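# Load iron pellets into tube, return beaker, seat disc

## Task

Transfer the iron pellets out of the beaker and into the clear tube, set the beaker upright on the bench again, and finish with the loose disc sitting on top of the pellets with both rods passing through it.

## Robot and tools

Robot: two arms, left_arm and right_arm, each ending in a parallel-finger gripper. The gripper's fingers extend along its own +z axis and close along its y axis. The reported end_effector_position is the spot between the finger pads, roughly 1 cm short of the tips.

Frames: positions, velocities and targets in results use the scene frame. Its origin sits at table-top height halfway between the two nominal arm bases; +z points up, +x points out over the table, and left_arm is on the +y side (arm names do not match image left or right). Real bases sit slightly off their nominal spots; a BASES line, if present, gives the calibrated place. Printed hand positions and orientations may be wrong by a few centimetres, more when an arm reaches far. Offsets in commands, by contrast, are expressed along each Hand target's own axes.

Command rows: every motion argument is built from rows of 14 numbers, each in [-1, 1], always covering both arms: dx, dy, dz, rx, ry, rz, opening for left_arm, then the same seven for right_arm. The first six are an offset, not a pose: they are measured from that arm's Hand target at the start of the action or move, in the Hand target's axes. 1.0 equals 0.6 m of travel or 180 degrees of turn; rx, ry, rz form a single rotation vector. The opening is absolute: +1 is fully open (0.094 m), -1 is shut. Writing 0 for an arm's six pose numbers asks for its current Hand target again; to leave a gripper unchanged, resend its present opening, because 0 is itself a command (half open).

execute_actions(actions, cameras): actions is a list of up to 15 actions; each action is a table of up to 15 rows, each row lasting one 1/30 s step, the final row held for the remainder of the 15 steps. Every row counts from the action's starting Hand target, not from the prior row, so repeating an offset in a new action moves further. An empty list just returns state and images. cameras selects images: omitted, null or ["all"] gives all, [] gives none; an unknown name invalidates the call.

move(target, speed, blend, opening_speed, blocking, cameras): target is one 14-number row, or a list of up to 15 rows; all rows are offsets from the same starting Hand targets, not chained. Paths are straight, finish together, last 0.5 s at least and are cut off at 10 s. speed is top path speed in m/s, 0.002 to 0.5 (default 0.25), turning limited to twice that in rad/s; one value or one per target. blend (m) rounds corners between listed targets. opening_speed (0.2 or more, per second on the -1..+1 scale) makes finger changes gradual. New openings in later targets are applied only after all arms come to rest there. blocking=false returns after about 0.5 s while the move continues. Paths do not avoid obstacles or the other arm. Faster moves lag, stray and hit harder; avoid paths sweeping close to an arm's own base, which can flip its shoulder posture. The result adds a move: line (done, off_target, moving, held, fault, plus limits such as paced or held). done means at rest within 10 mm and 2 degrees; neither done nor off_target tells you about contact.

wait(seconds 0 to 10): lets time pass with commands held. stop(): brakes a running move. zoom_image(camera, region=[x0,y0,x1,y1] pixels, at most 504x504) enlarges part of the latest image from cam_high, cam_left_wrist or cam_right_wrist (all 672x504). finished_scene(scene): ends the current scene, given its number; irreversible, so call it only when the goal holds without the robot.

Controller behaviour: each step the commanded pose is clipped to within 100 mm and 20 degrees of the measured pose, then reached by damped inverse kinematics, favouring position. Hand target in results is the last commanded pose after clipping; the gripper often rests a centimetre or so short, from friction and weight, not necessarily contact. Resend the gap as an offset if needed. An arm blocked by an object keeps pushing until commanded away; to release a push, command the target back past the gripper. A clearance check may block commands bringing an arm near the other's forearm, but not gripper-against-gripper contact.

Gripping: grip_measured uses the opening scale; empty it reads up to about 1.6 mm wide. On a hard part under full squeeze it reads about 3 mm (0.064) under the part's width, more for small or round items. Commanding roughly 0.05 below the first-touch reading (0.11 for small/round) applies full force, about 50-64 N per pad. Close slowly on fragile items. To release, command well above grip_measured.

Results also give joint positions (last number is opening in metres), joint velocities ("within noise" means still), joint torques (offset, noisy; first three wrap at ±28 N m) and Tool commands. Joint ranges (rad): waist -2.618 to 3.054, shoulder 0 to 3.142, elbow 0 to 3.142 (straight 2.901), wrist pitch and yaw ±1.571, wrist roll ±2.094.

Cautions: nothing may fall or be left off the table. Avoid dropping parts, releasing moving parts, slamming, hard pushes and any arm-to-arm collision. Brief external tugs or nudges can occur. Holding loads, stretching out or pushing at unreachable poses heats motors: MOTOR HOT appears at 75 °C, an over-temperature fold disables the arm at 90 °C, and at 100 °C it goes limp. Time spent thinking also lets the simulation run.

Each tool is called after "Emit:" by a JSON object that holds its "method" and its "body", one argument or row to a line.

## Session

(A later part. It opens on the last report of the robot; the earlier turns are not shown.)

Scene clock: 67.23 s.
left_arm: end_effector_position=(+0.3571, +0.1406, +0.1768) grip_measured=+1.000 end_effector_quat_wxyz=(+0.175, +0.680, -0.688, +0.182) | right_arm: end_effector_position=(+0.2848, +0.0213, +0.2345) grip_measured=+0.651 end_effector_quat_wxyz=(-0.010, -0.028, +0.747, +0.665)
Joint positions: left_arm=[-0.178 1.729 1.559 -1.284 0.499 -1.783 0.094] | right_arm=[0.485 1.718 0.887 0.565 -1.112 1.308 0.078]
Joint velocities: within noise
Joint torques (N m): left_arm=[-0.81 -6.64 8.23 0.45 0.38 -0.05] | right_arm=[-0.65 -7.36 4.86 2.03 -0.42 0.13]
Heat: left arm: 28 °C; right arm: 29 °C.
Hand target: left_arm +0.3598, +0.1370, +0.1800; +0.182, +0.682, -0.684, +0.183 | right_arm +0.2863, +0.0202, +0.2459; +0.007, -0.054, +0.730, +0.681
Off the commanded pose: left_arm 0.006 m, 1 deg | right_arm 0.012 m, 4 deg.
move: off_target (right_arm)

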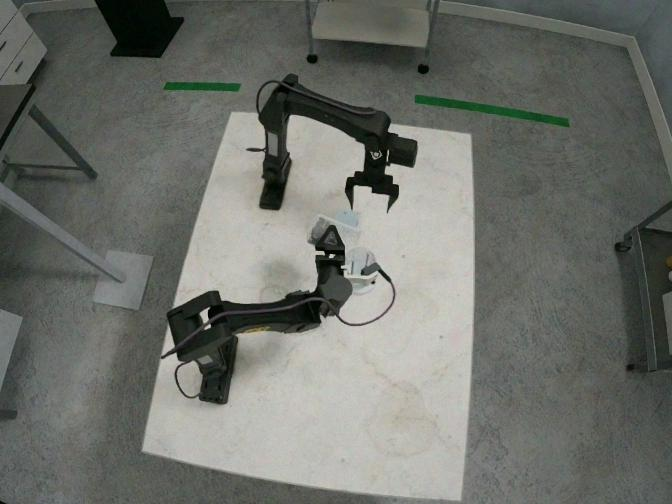

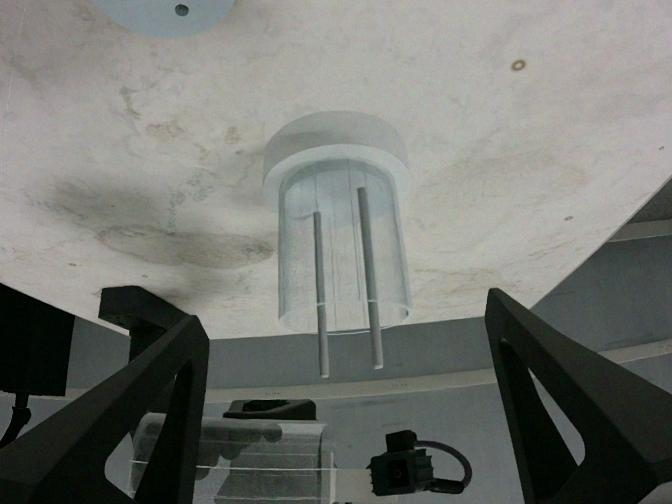

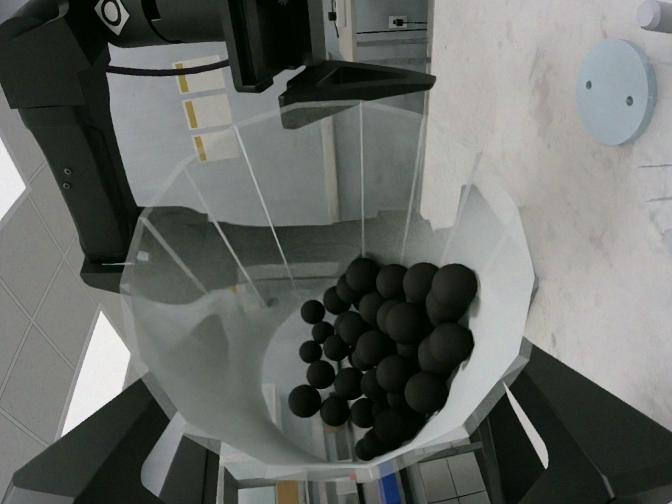

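Emit:
{"method": "move", "body": {
  "target": [0, 0, 0, 0, 0, 0, 1.0, -0.0128, -0.0023, -0.0095, -0.025, 0.0023, 0.0618, 0.45],
  "speed": 0.06
}}

Emit:
{"method": "zoom_image", "body": {
  "camera": "cam_left_wrist",
  "region": [100, 100, 500, 504]
}}

Scene clock: 71.50 s.
left_arm: end_effector_position=(+0.3571, +0.1406, +0.1768) grip_measured=+1.000 end_effector_quat_wxyz=(+0.175, +0.680, -0.688, +0.182) | right_arm: end_effector_position=(+0.2916, +0.0182, +0.2433) grip_measured=+0.651 end_effector_quat_wxyz=(-0.076, +0.026, +0.711, +0.698)
Joint positions: left_arm=[-0.178 1.729 1.559 -1.284 0.499 -1.783 0.094] | right_arm=[0.46 1.799 0.86 0.907 -1.168 1.685 0.078]
Joint velocities: within noise
Joint torques (N m): left_arm=[-0.69 -6.56 7.95 0.49 0.43 -0.11] | right_arm=[-0.72 -7.3 4.36 1.74 -0.09 0.07]
Heat: left arm: 28 °C; right arm: 29 °C.
Hand target: left_arm +0.3598, +0.1370, +0.1800; +0.182, +0.682, -0.684, +0.183 | right_arm +0.2944, +0.0150, +0.2456; -0.064, +0.014, +0.704, +0.707
Off the commanded pose: left_arm 0.006 m, 1 deg | right_arm 0.005 m, 2 deg.
move: done

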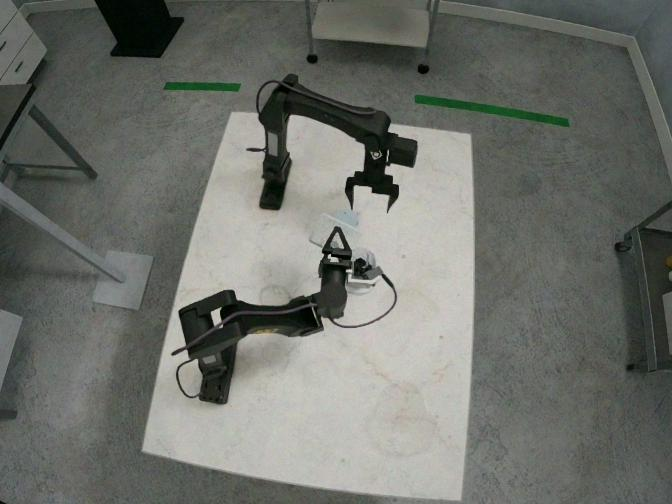

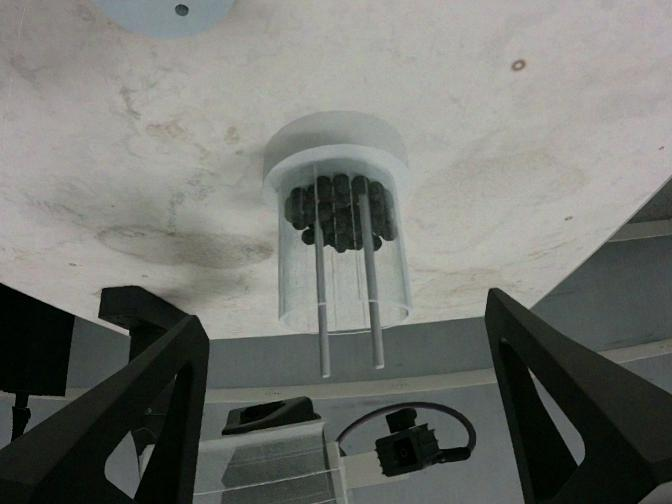

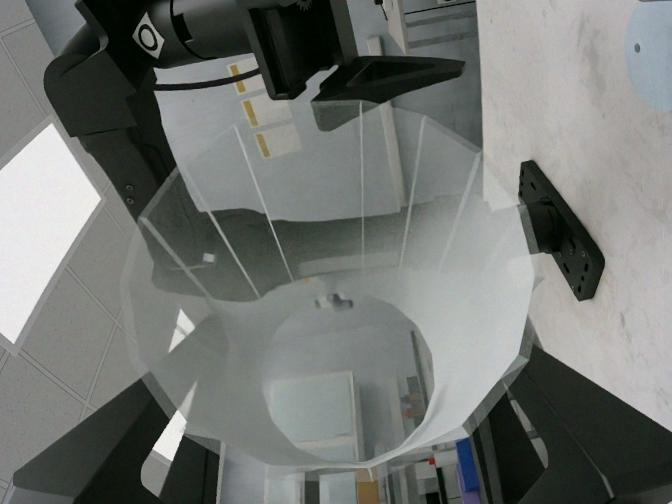

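Scaled by 1.248 from the camera's 672x504 image, which has a finer 960x720 frame.

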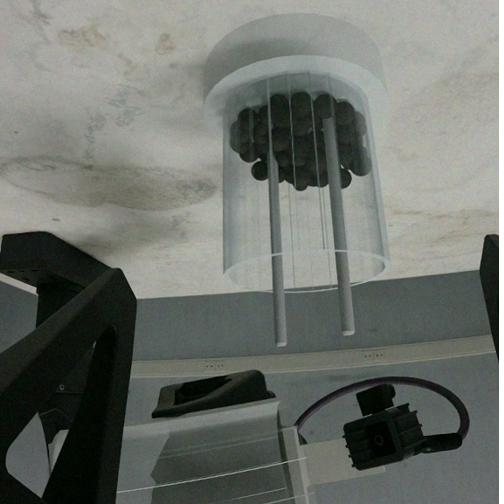

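Emit:
{"method": "move", "body": {
  "target": [
    [0, 0, 0, 0, 0, 0, 1.0, 0.0793, 0.0317, 0.0557, 0.0957, -0.0089, -0.2368, 0.45],
    [-0.0744, 0.0607, -0.0045, -0.0205, -0.1136, 0.234, 1.0, 0.0712, 0.0002, -0.0702, 0.1997, -0.0186, -0.4942, 0.45],
    [-0.1017, 0.1213, 0.076, -0.0409, -0.2271, 0.4679, 1.0, 0.024, -0.1263, -0.3883, 0.1997, -0.0186, -0.4942, 0.45]
  ],
  "speed": [0.25, 0.25, 0.25],
  "blend": 0.02
}}

Scene clock: 83.70 s.
left_arm: end_effector_position=(+0.2810, +0.1680, +0.1008) grip_measured=+1.000 end_effector_quat_wxyz=(+0.147, -0.070, +0.986, +0.020) | right_arm: end_effector_position=(+0.2834, -0.2207, +0.1564) grip_measured=+0.651 end_effector_quat_wxyz=(+0.442, -0.472, +0.698, +0.310)
Joint positions: left_arm=[-0.595 1.371 0.962 -0.955 -0.216 -0.732 0.094] | right_arm=[-0.256 1.463 0.741 -0.59 -1.124 -1.269 0.078]
Joint velocities: within noise
Joint torques (N m): left_arm=[-0.58 -7.66 5.76 0.99 -0.26 0.07] | right_arm=[-0.49 -4.22 7.04 0.4 -0.93 -0.14]
Heat: left arm: 27 °C; right arm: 29 °C.
Hand target: left_arm +0.2872, +0.1672, +0.1099; +0.174, -0.065, +0.983, +0.012 | right_arm +0.2882, -0.2185, +0.1702; +0.458, -0.475, +0.679, +0.320
Off the commanded pose: left_arm 0.011 m, 3 deg | right_arm 0.015 m, 3 deg.
move: off_target (left_arm, right_arm)

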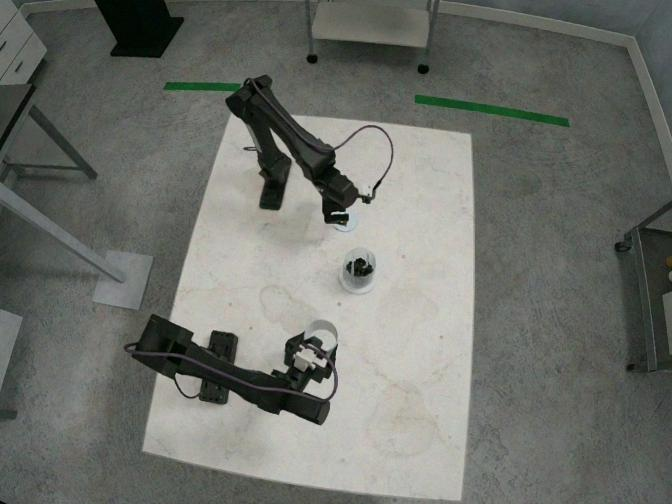

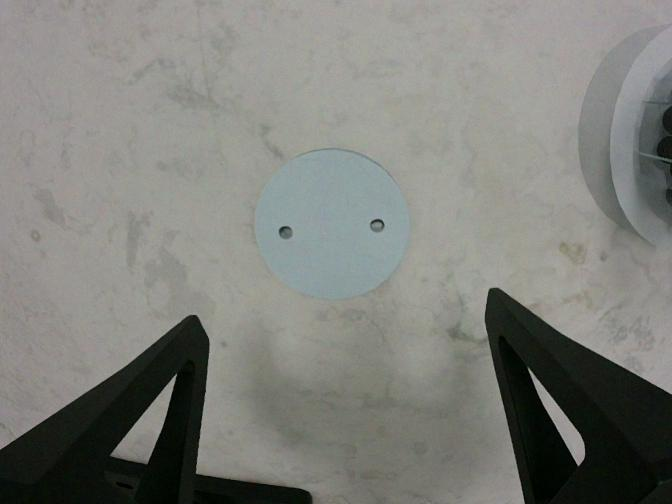

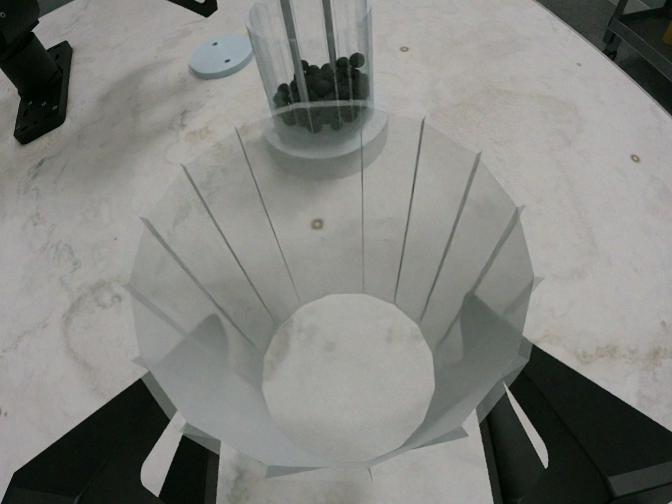

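Emit:
{"method": "execute_actions", "body": {
  "actions": [],
  "cameras": ["all"]
}}

Scene clock: 86.23 s.
left_arm: end_effector_position=(+0.2813, +0.1678, +0.1009) grip_measured=+1.000 end_effector_quat_wxyz=(+0.148, -0.071, +0.986, +0.020) | right_arm: end_effector_position=(+0.2832, -0.2207, +0.1563) grip_measured=+0.651 end_effector_quat_wxyz=(+0.442, -0.472, +0.697, +0.310)
Joint positions: left_arm=[-0.595 1.371 0.962 -0.953 -0.216 -0.732 0.094] | right_arm=[-0.256 1.463 0.741 -0.592 -1.124 -1.271 0.078]
Joint velocities: within noise
Joint torques (N m): left_arm=[-0.53 -7.69 5.59 0.96 -0.21 0.09] | right_arm=[-0.46 -4.27 7.05 0.4 -0.93 -0.12]
Heat: left arm: 27 °C; right arm: 29 °C.
Hand target: left_arm +0.2872, +0.1672, +0.1099; +0.174, -0.065, +0.983, +0.012 | right_arm +0.2882, -0.2185, +0.1702; +0.458, -0.475, +0.679, +0.320
Tool commands: left_gripper/opening=+1.0 right_gripper/opening=+0.45
Off the commanded pose: left_arm 0.011 m, 3 deg | right_arm 0.015 m, 3 deg.

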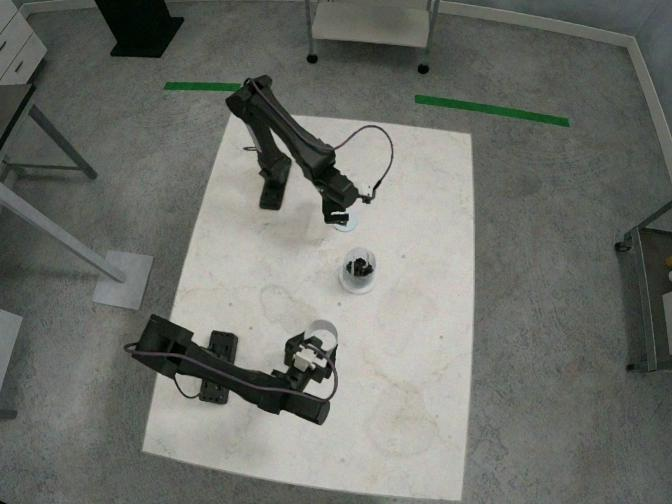

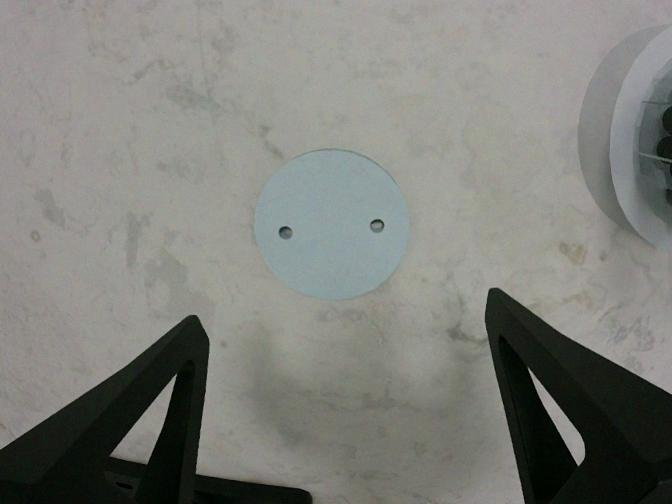

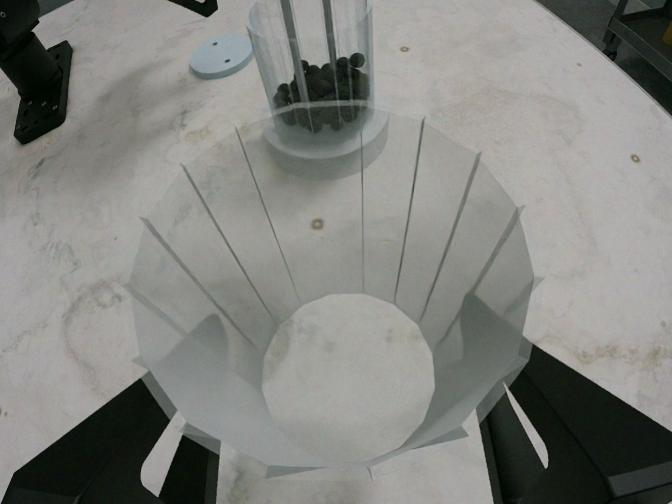

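Emit:
{"method": "move", "body": {
  "target": [0.0326, 0.0044, 0.1174, 0, 0, 0, 1.0, 0.1314, 0, 0.0531, 0, 0, 0, 0.45],
  "speed": 0.1,
  "cameras": ["all"]
}}

Scene clock: 91.47 s.
left_arm: end_effector_position=(+0.2860, +0.1685, +0.0381) grip_measured=+1.000 end_effector_quat_wxyz=(+0.165, -0.066, +0.984, +0.009) | right_arm: end_effector_position=(+0.2882, -0.2193, +0.0840) grip_measured=+0.651 end_effector_quat_wxyz=(+0.450, -0.477, +0.686, +0.317)
Joint positions: left_arm=[-0.583 1.43 0.736 -0.625 -0.216 -0.706 0.094] | right_arm=[-0.255 1.718 0.614 -0.221 -1.151 -1.297 0.078]
Joint velocities: within noise
Joint torques (N m): left_arm=[0.69 -4.04 5.22 1.1 -0.22 0.11] | right_arm=[-0.31 -5.35 2.74 0.71 -0.66 0.07]
Heat: left arm: 27 °C; right arm: 29 °C.
Hand target: left_arm +0.2926, +0.1707, +0.0371; +0.174, -0.065, +0.983, +0.012 | right_arm +0.2882, -0.2185, +0.0852; +0.458, -0.475, +0.679, +0.320
Off the commanded pose: left_arm 0.007 m, 1 deg | right_arm 0.001 m, 1 deg.
move: done

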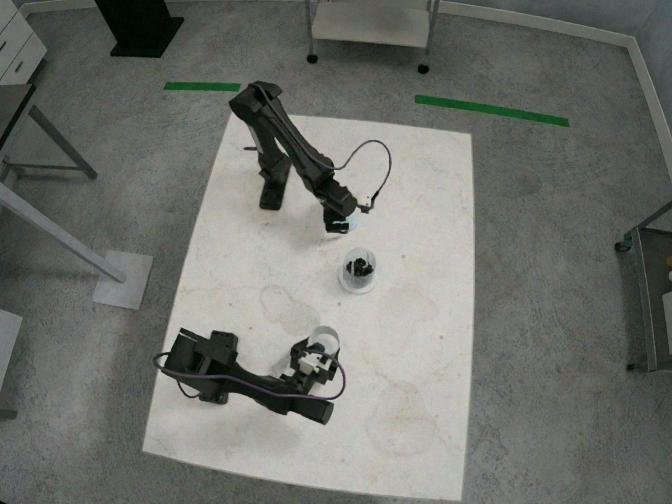

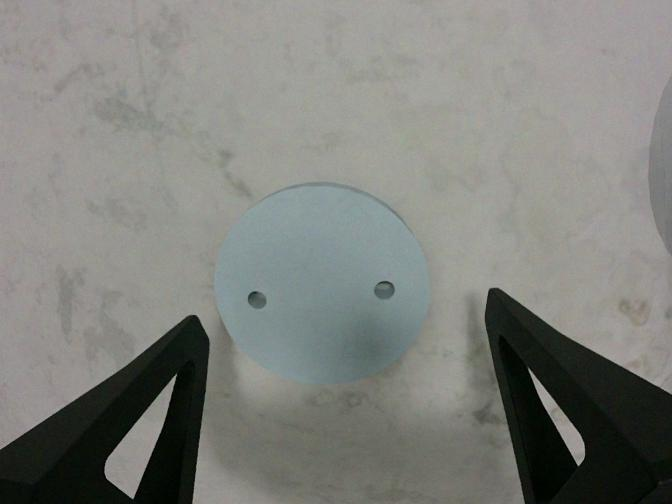

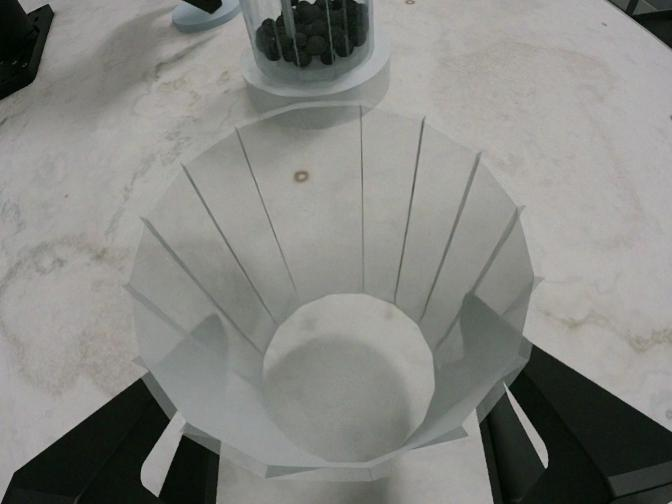

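Emit:
{"method": "move", "body": {
  "target": [0.0013, 0.0132, 0.0210, 0, 0, 0, 1.0, 0.0389, 0, 0.0157, 0, 0, 0, 0.45],
  "speed": 0.05,
  "cameras": ["all"]
}}

Scene clock: 94.63 s.
left_arm: end_effector_position=(+0.2909, +0.1797, +0.0269) grip_measured=+1.000 end_effector_quat_wxyz=(+0.168, -0.071, +0.983, +0.012) | right_arm: end_effector_position=(+0.2882, -0.2194, +0.0592) grip_measured=+0.651 end_effector_quat_wxyz=(+0.450, -0.477, +0.685, +0.316)
Joint positions: left_arm=[-0.539 1.444 0.695 -0.559 -0.216 -0.671 0.094] | right_arm=[-0.255 1.819 0.585 -0.089 -1.151 -1.297 0.078]
Joint velocities: within noise
Joint torques (N m): left_arm=[0.62 -3.99 5.15 1.11 -0.1 0.12] | right_arm=[-0.49 -5.53 2.4 0.74 -0.69 0.08]
Heat: left arm: 26 °C; right arm: 29 °C.
Hand target: left_arm +0.2951, +0.1790, +0.0250; +0.174, -0.065, +0.983, +0.012 | right_arm +0.2882, -0.2185, +0.0600; +0.458, -0.475, +0.679, +0.320
Off the commanded pose: left_arm 0.005 m, 1 deg | right_arm 0.001 m, 1 deg.
move: done

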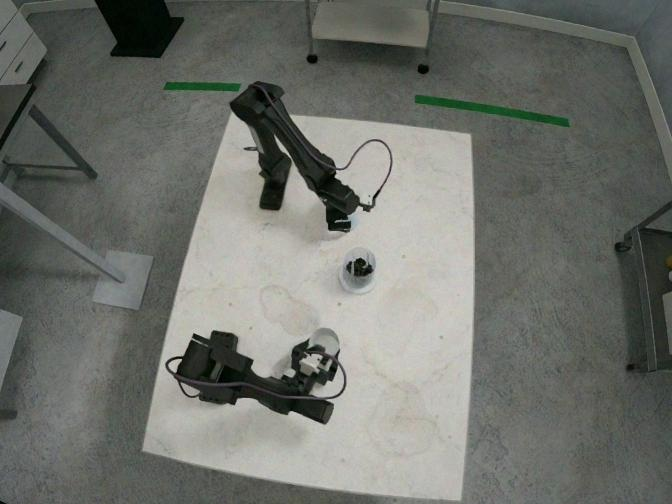

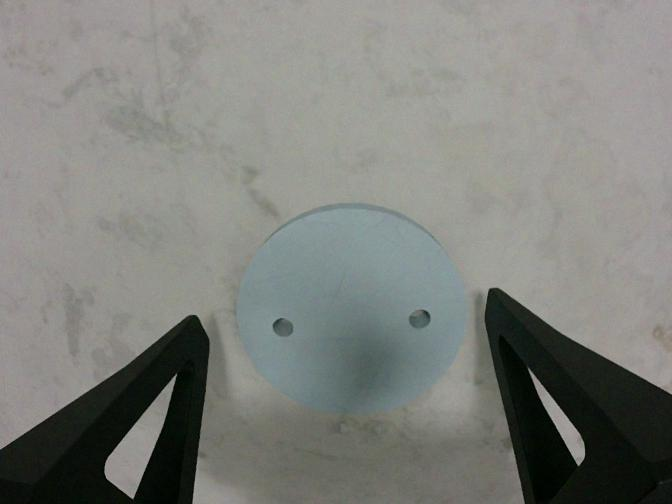

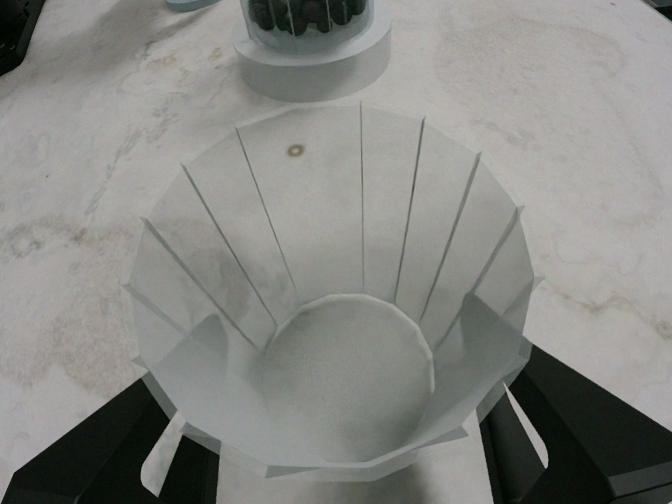

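Emit:
{"method": "move", "body": {
  "target": [0.0103, -0.0034, 0.0176, 0, 0, 0, 1.0, 0.0093, 0, 0.0037, 0, 0, 0, 0.45],
  "speed": 0.025,
  "cameras": ["all"]
}}

Scene clock: 97.70 s.
left_arm: end_effector_position=(+0.2907, +0.1798, +0.0150) grip_measured=+1.000 end_effector_quat_wxyz=(+0.168, -0.070, +0.983, +0.013) | right_arm: end_effector_position=(+0.2907, -0.2193, +0.0561) grip_measured=+0.651 end_effector_quat_wxyz=(+0.455, -0.480, +0.682, +0.313)
Joint positions: left_arm=[-0.539 1.473 0.666 -0.502 -0.216 -0.669 0.094] | right_arm=[-0.253 1.839 0.585 -0.055 -1.155 -1.297 0.078]
Joint velocities: within noise
Joint torques (N m): left_arm=[-0.62 -3.86 5 1.14 -0.14 -0.09] | right_arm=[-0.5 -5.15 1.88 0.74 -0.66 0.07]
Heat: left arm: 26 °C; right arm: 29 °C.
Hand target: left_arm +0.2932, +0.1767, +0.0129; +0.174, -0.065, +0.983, +0.012 | right_arm +0.2882, -0.2185, +0.0540; +0.458, -0.475, +0.679, +0.320
Off the commanded pose: left_arm 0.005 m, 1 deg | right_arm 0.003 m, 1 deg.
move: done

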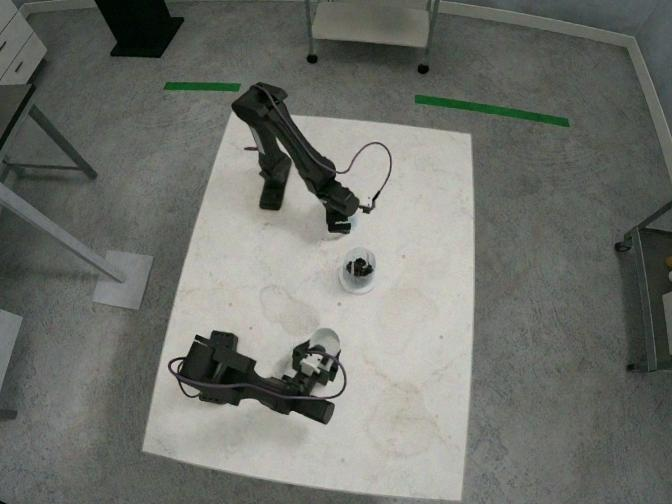

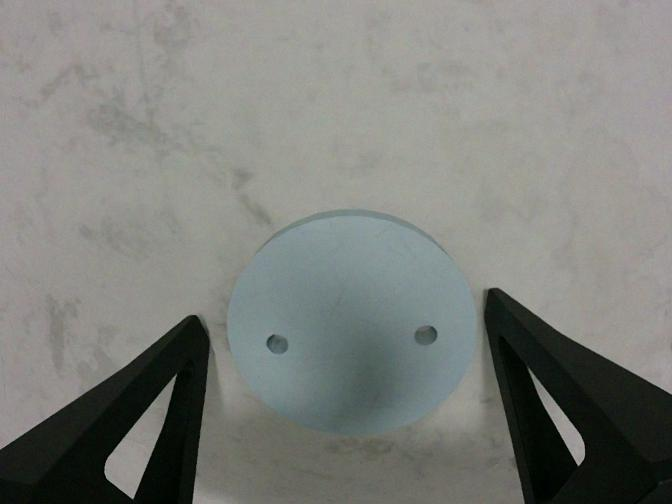

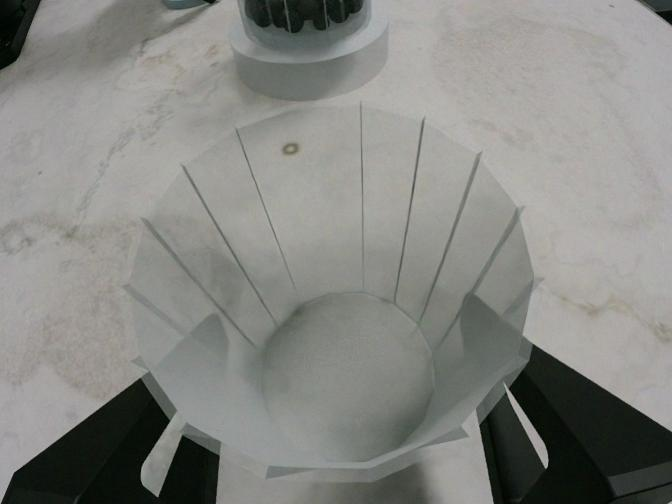

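Emit:
{"method": "move", "body": {
  "target": [0, 0, 0, 0, 0, 0, 0.5, 0, 0, 0, 0, 0, 0, 1.0],
  "opening_speed": 0.6,
  "speed": 0.05,
  "cameras": ["all"]
}}

Scene clock: 99.73 s.
left_arm: end_effector_position=(+0.2908, +0.1793, +0.0151) grip_measured=+0.642 end_effector_quat_wxyz=(+0.168, -0.070, +0.983, +0.012) | right_arm: end_effector_position=(+0.2893, -0.2190, +0.0554) grip_measured=+0.998 end_effector_quat_wxyz=(+0.454, -0.479, +0.682, +0.314)
Joint positions: left_arm=[-0.54 1.473 0.666 -0.501 -0.216 -0.669 0.077] | right_arm=[-0.253 1.839 0.58 -0.053 -1.155 -1.297 0.094]
Joint velocities: within noise
Joint torques (N m): left_arm=[-0.29 -3.99 5.08 1.08 -0.14 -0.03] | right_arm=[-0.53 -5.22 2.33 0.72 -0.63 0.07]
Heat: left arm: 26 °C; right arm: 29 °C.
Hand target: left_arm +0.2932, +0.1767, +0.0129; +0.174, -0.065, +0.983, +0.012 | right_arm +0.2882, -0.2185, +0.0540; +0.458, -0.475, +0.679, +0.320
Off the commanded pose: left_arm 0.004 m, 1 deg | right_arm 0.002 m, 1 deg.
move: done

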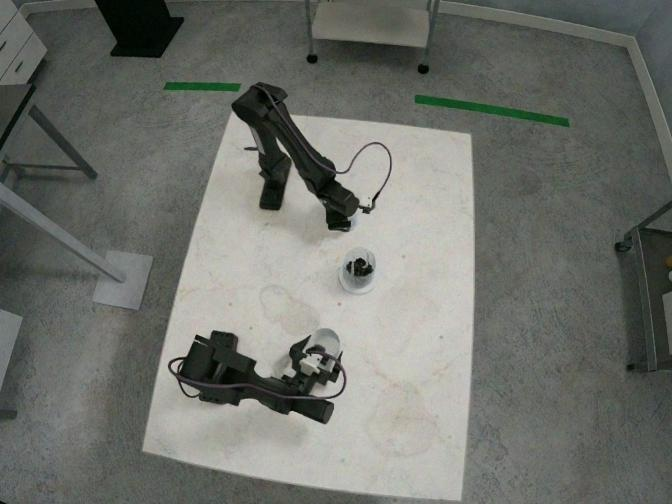

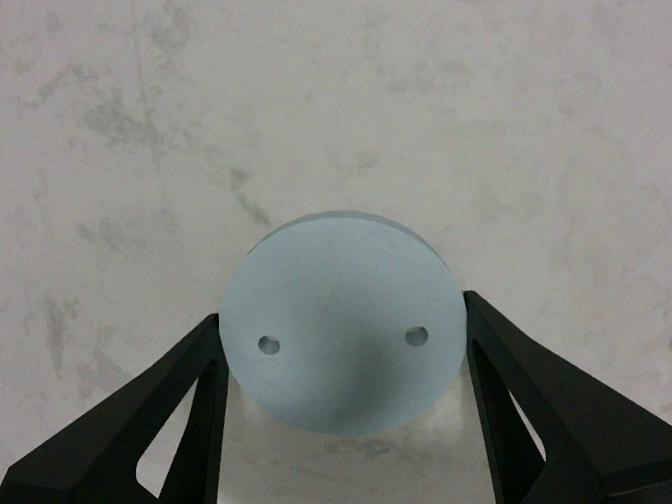

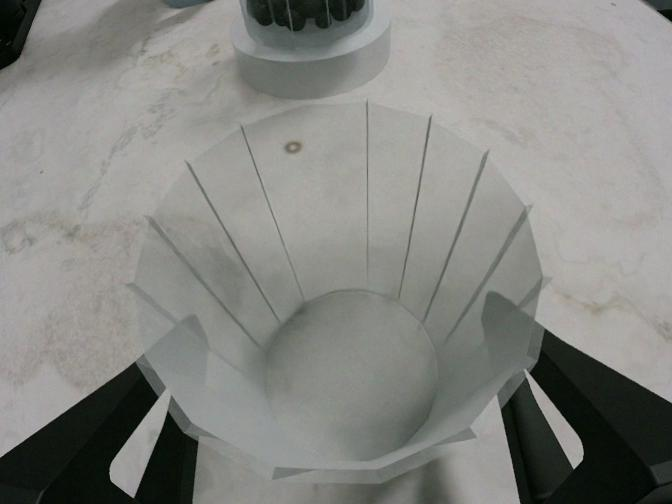

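Emit:
{"method": "move", "body": {
  "target": [-0.0627, 0, -0.1723, 0, 0, 0, 0.5, -0.2318, 0, -0.0937, 0, 0, 0, 1.0],
  "speed": 0.1,
  "cameras": ["all"]
}}

Scene clock: 105.57 s.
left_arm: end_effector_position=(+0.2897, +0.1799, +0.1067) grip_measured=+0.642 end_effector_quat_wxyz=(+0.154, -0.068, +0.985, +0.023) | right_arm: end_effector_position=(+0.2839, -0.2177, +0.1864) grip_measured=+0.998 end_effector_quat_wxyz=(+0.439, -0.464, +0.694, +0.331)
Joint positions: left_arm=[-0.54 1.359 0.971 -0.955 -0.216 -0.669 0.077] | right_arm=[-0.253 1.444 0.84 -0.748 -1.155 -1.277 0.094]
Joint velocities: within noise
Joint torques (N m): left_arm=[-0.62 -7.47 8.14 0.7 -0.14 0.02] | right_arm=[-0.42 -6.74 7.35 0.36 -0.65 -0.11]
Heat: left arm: 26 °C; right arm: 29 °C.
Hand target: left_arm +0.2931, +0.1766, +0.1229; +0.174, -0.065, +0.983, +0.012 | right_arm +0.2881, -0.2186, +0.2040; +0.458, -0.475, +0.679, +0.320
Off the commanded pose: left_arm 0.017 m, 3 deg | right_arm 0.018 m, 3 deg.
move: off_target (left_arm, right_arm)

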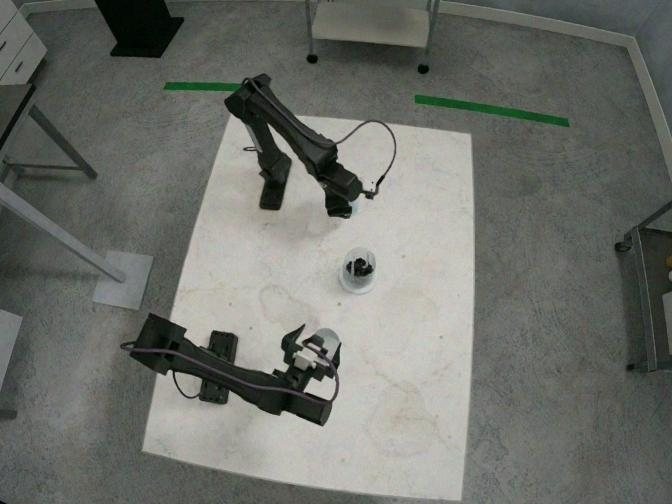

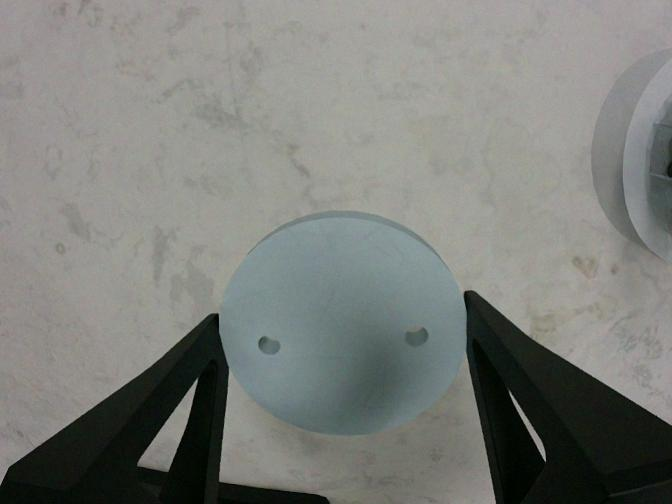

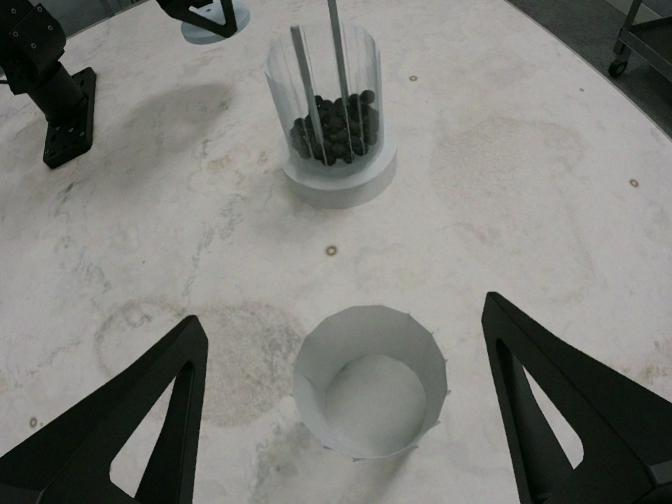

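Emit:
{"method": "move", "body": {
  "target": [
    [-0.0513, -0.1127, -0.1270, 0.1192, -0.0126, 0.3066, 0.5, -0.1063, 0.0012, 0.0495, 0, -0.0944, 0, 1.0],
    [-0.1188, -0.3347, -0.1147, 0.1192, -0.0126, 0.3066, 0.5, -0.1063, 0.0012, 0.0495, 0, -0.0944, 0, 1.0]
  ],
  "speed": [0.2, 0.12],
  "blend": 0.03,
  "cameras": ["all"]
}}

Scene clock: 113.70 s.
left_arm: end_effector_position=(+0.3609, -0.0140, +0.2105) grip_measured=+0.642 end_effector_quat_wxyz=(+0.179, +0.433, +0.879, -0.083) | right_arm: end_effector_position=(+0.3110, -0.1739, +0.2430) grip_measured=+0.998 end_effector_quat_wxyz=(+0.545, -0.412, +0.619, +0.387)
Joint positions: left_arm=[-0.718 1.888 1.91 -1.2 0.062 0.168 0.077] | right_arm=[-0.107 1.356 0.605 0.375 -1.279 -0.332 0.094]
Joint velocities: within noise
Joint torques (N m): left_arm=[-0.46 -8.13 8.76 0.93 0.01 -0.12] | right_arm=[0.69 -6.68 4.41 1.52 -0.31 0.15]
Heat: left arm: 26 °C; right arm: 29 °C.
Hand target: left_arm +0.3627, -0.0167, +0.2120; +0.176, +0.427, +0.883, -0.084 | right_arm +0.3051, -0.1700, +0.2520; +0.554, -0.423, +0.604, +0.387
Off the commanded pose: left_arm 0.004 m, 1 deg | right_arm 0.011 m, 2 deg.
move: off_target (right_arm)

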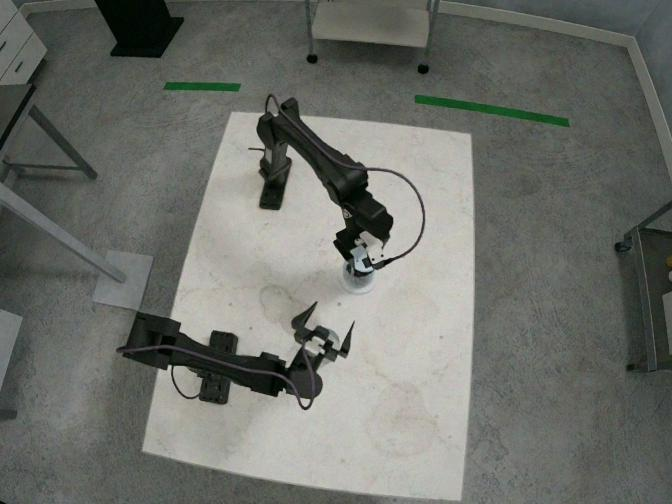

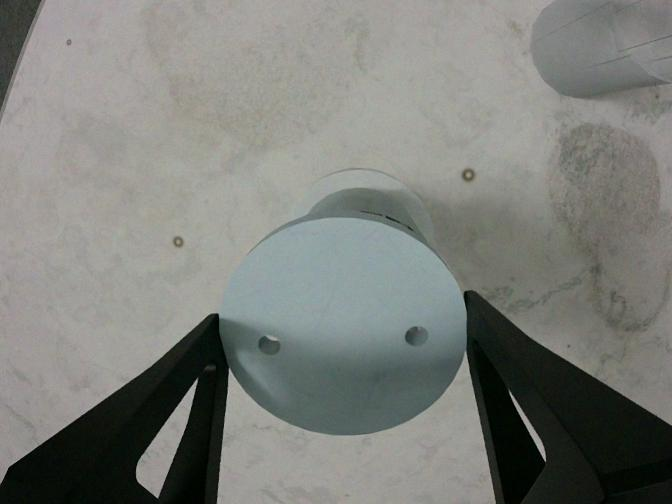

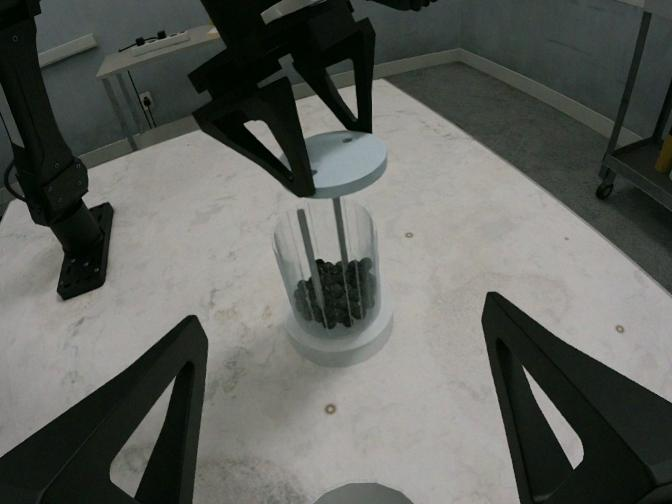

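Emit:
{"method": "zoom_image", "body": {
  "camera": "cam_left_wrist",
  "region": [200, 150, 490, 440]
}}

Emit:
{"method": "zoom_image", "body": {
  "camera": "cam_right_wrist",
  "region": [190, 90, 440, 380]
}}

Scaled by 1.738 from the camera's 672x504 image, which has a finer 960x720 frame.

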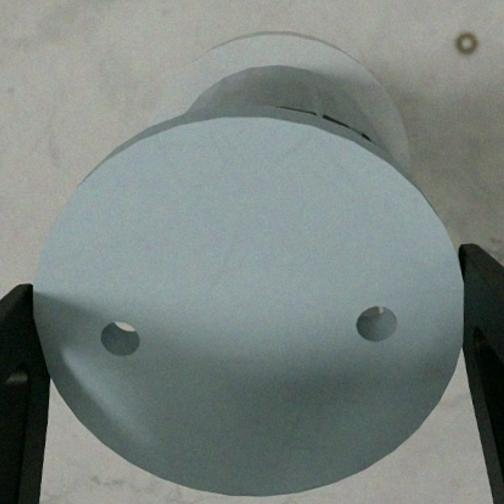

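Scaled by 1.738 from the camera's 672x504 image, which has a finer 960x720 frame.

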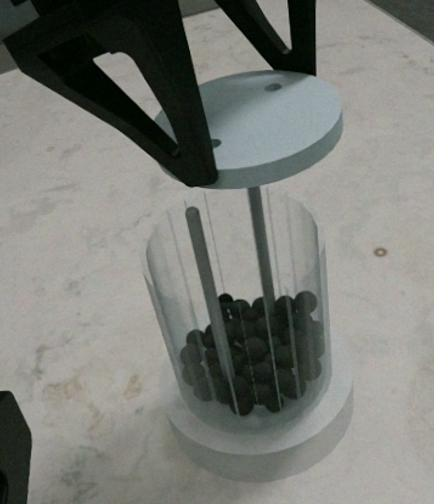

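Emit:
{"method": "zoom_image", "body": {
  "camera": "cam_left_wrist",
  "region": [245, 315, 295, 365]
}}

Emit:
{"method": "zoom_image", "body": {
  "camera": "cam_left_wrist",
  "region": [390, 310, 440, 360]
}}

Scaled by 10.080 from the camera's 672x504 image, which has a finer 960x720 frame.

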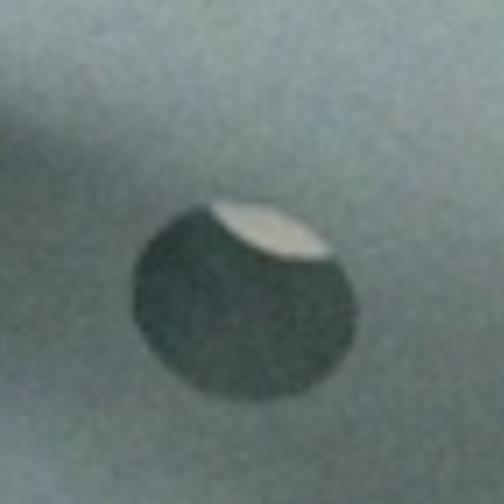

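Scaled by 10.080 from the camera's 672x504 image, which has a finer 960x720 frame.

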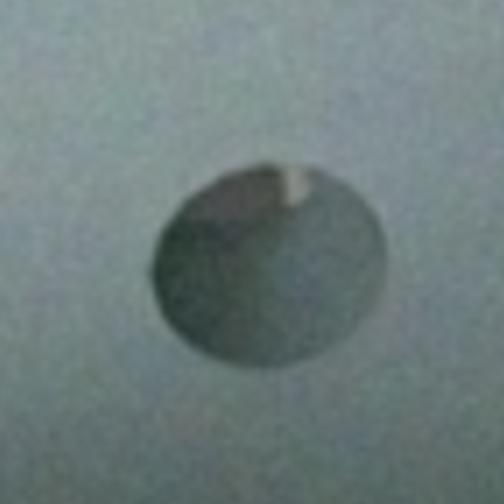

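Emit:
{"method": "zoom_image", "body": {
  "camera": "cam_right_wrist",
  "region": [280, 110, 400, 230]
}}

Scaled by 4.200 from the camera's 672x504 image, which has a finer 960x720 frame.

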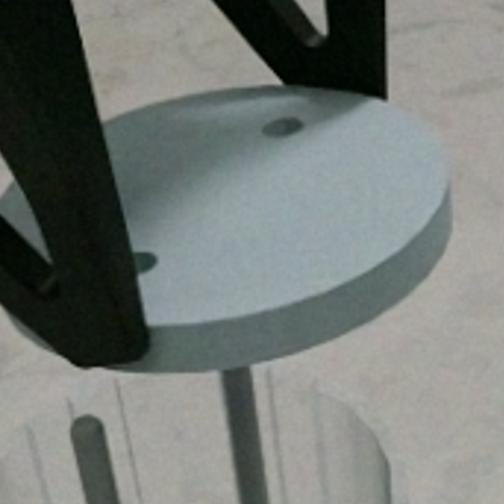

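Emit:
{"method": "move", "body": {
  "target": [0.0770, 0.0023, -0.0319, 0, 0, 0, 0.5, 0, 0, 0, 0, 0, 0, 1.0],
  "speed": 0.12,
  "cameras": ["cam_left_wrist", "cam_right_wrist"]
}}

Emit:
{"method": "zoom_image", "body": {
  "camera": "cam_left_wrist",
  "region": [200, 100, 490, 390]
}}

Scene clock: 127.50 s.
left_arm: end_effector_position=(+0.3332, +0.0244, +0.1976) grip_measured=+0.642 end_effector_quat_wxyz=(+0.154, +0.424, +0.889, -0.073) | right_arm: end_effector_position=(+0.3110, -0.1739, +0.2430) grip_measured=+0.998 end_effector_quat_wxyz=(+0.545, -0.411, +0.620, +0.387)
Joint positions: left_arm=[-0.694 1.741 1.692 -1.185 0.06 0.17 0.077] | right_arm=[-0.107 1.356 0.605 0.375 -1.279 -0.33 0.094]
Joint velocities: within noise
Joint torques (N m): left_arm=[0.65 -11.9 5.7 1.12 0.15 0.07] | right_arm=[0.65 -6.69 4.44 1.49 -0.28 0.14]
Heat: left arm: 27 °C; right arm: 29 °C.
Hand target: left_arm +0.3327, +0.0233, +0.2119; +0.176, +0.427, +0.883, -0.084 | right_arm +0.3051, -0.1700, +0.2520; +0.554, -0.423, +0.604, +0.387
Off the commanded pose: left_arm 0.014 m, 3 deg | right_arm 0.011 m, 2 deg.
move: off_target (left_arm, right_arm)
Images, in order (width x height): cam_left_wrist 672x504, cam_right_wrist 672x504.

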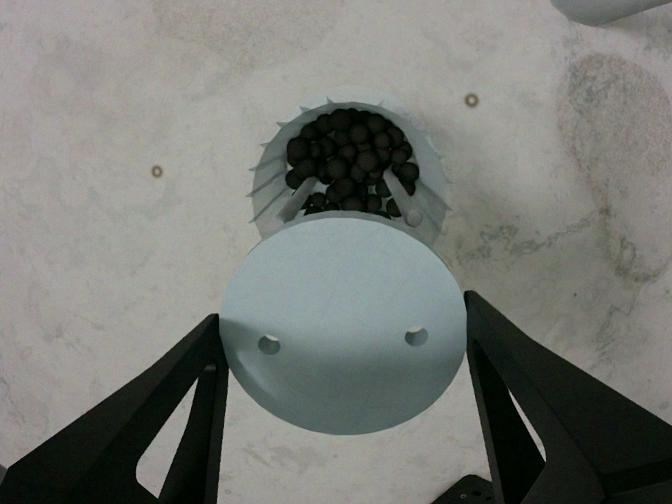

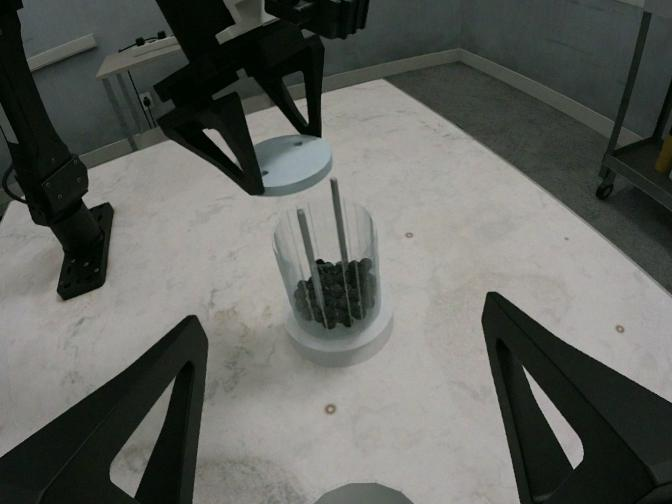

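Scaled by 1.738 from the camera's 672x504 image, which has a finer 960x720 frame.

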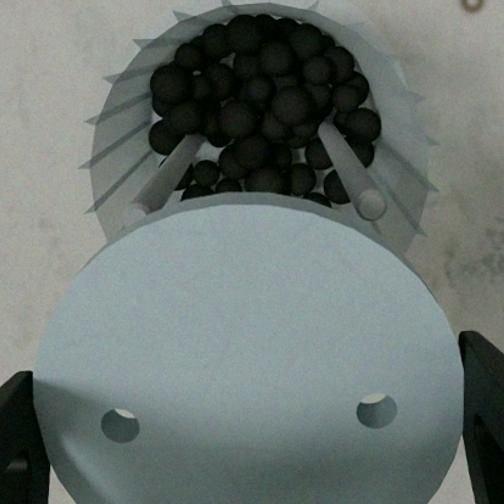

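Emit:
{"method": "zoom_image", "body": {
  "camera": "cam_left_wrist",
  "region": [255, 180, 325, 250]
}}

Emit:
{"method": "zoom_image", "body": {
  "camera": "cam_left_wrist",
  "region": [370, 170, 440, 240]
}}

Emit:
{"method": "zoom_image", "body": {
  "camera": "cam_right_wrist",
  "region": [240, 110, 380, 250]
}}

Scaled by 7.200 from the camera's 672x504 image, which has a finer 960x720 frame.

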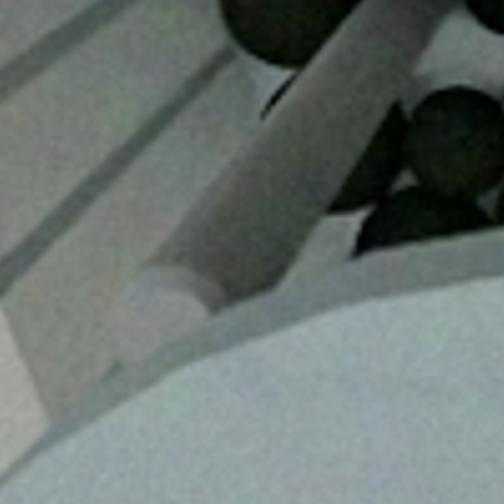

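Scaled by 7.200 from the camera's 672x504 image, which has a finer 960x720 frame.

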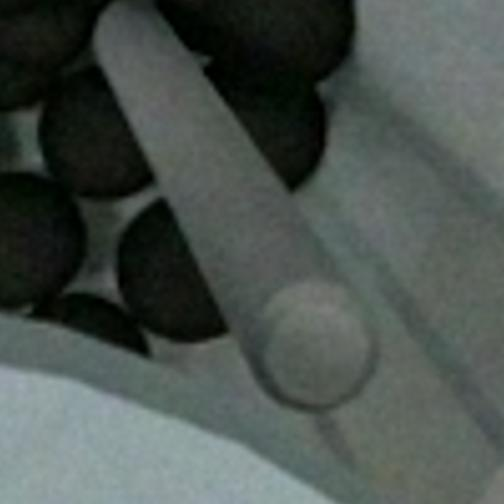

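Scaled by 3.600 from the camera's 672x504 image, which has a finer 960x720 frame.

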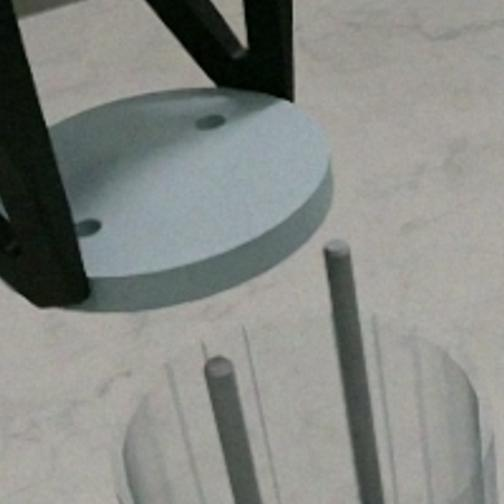

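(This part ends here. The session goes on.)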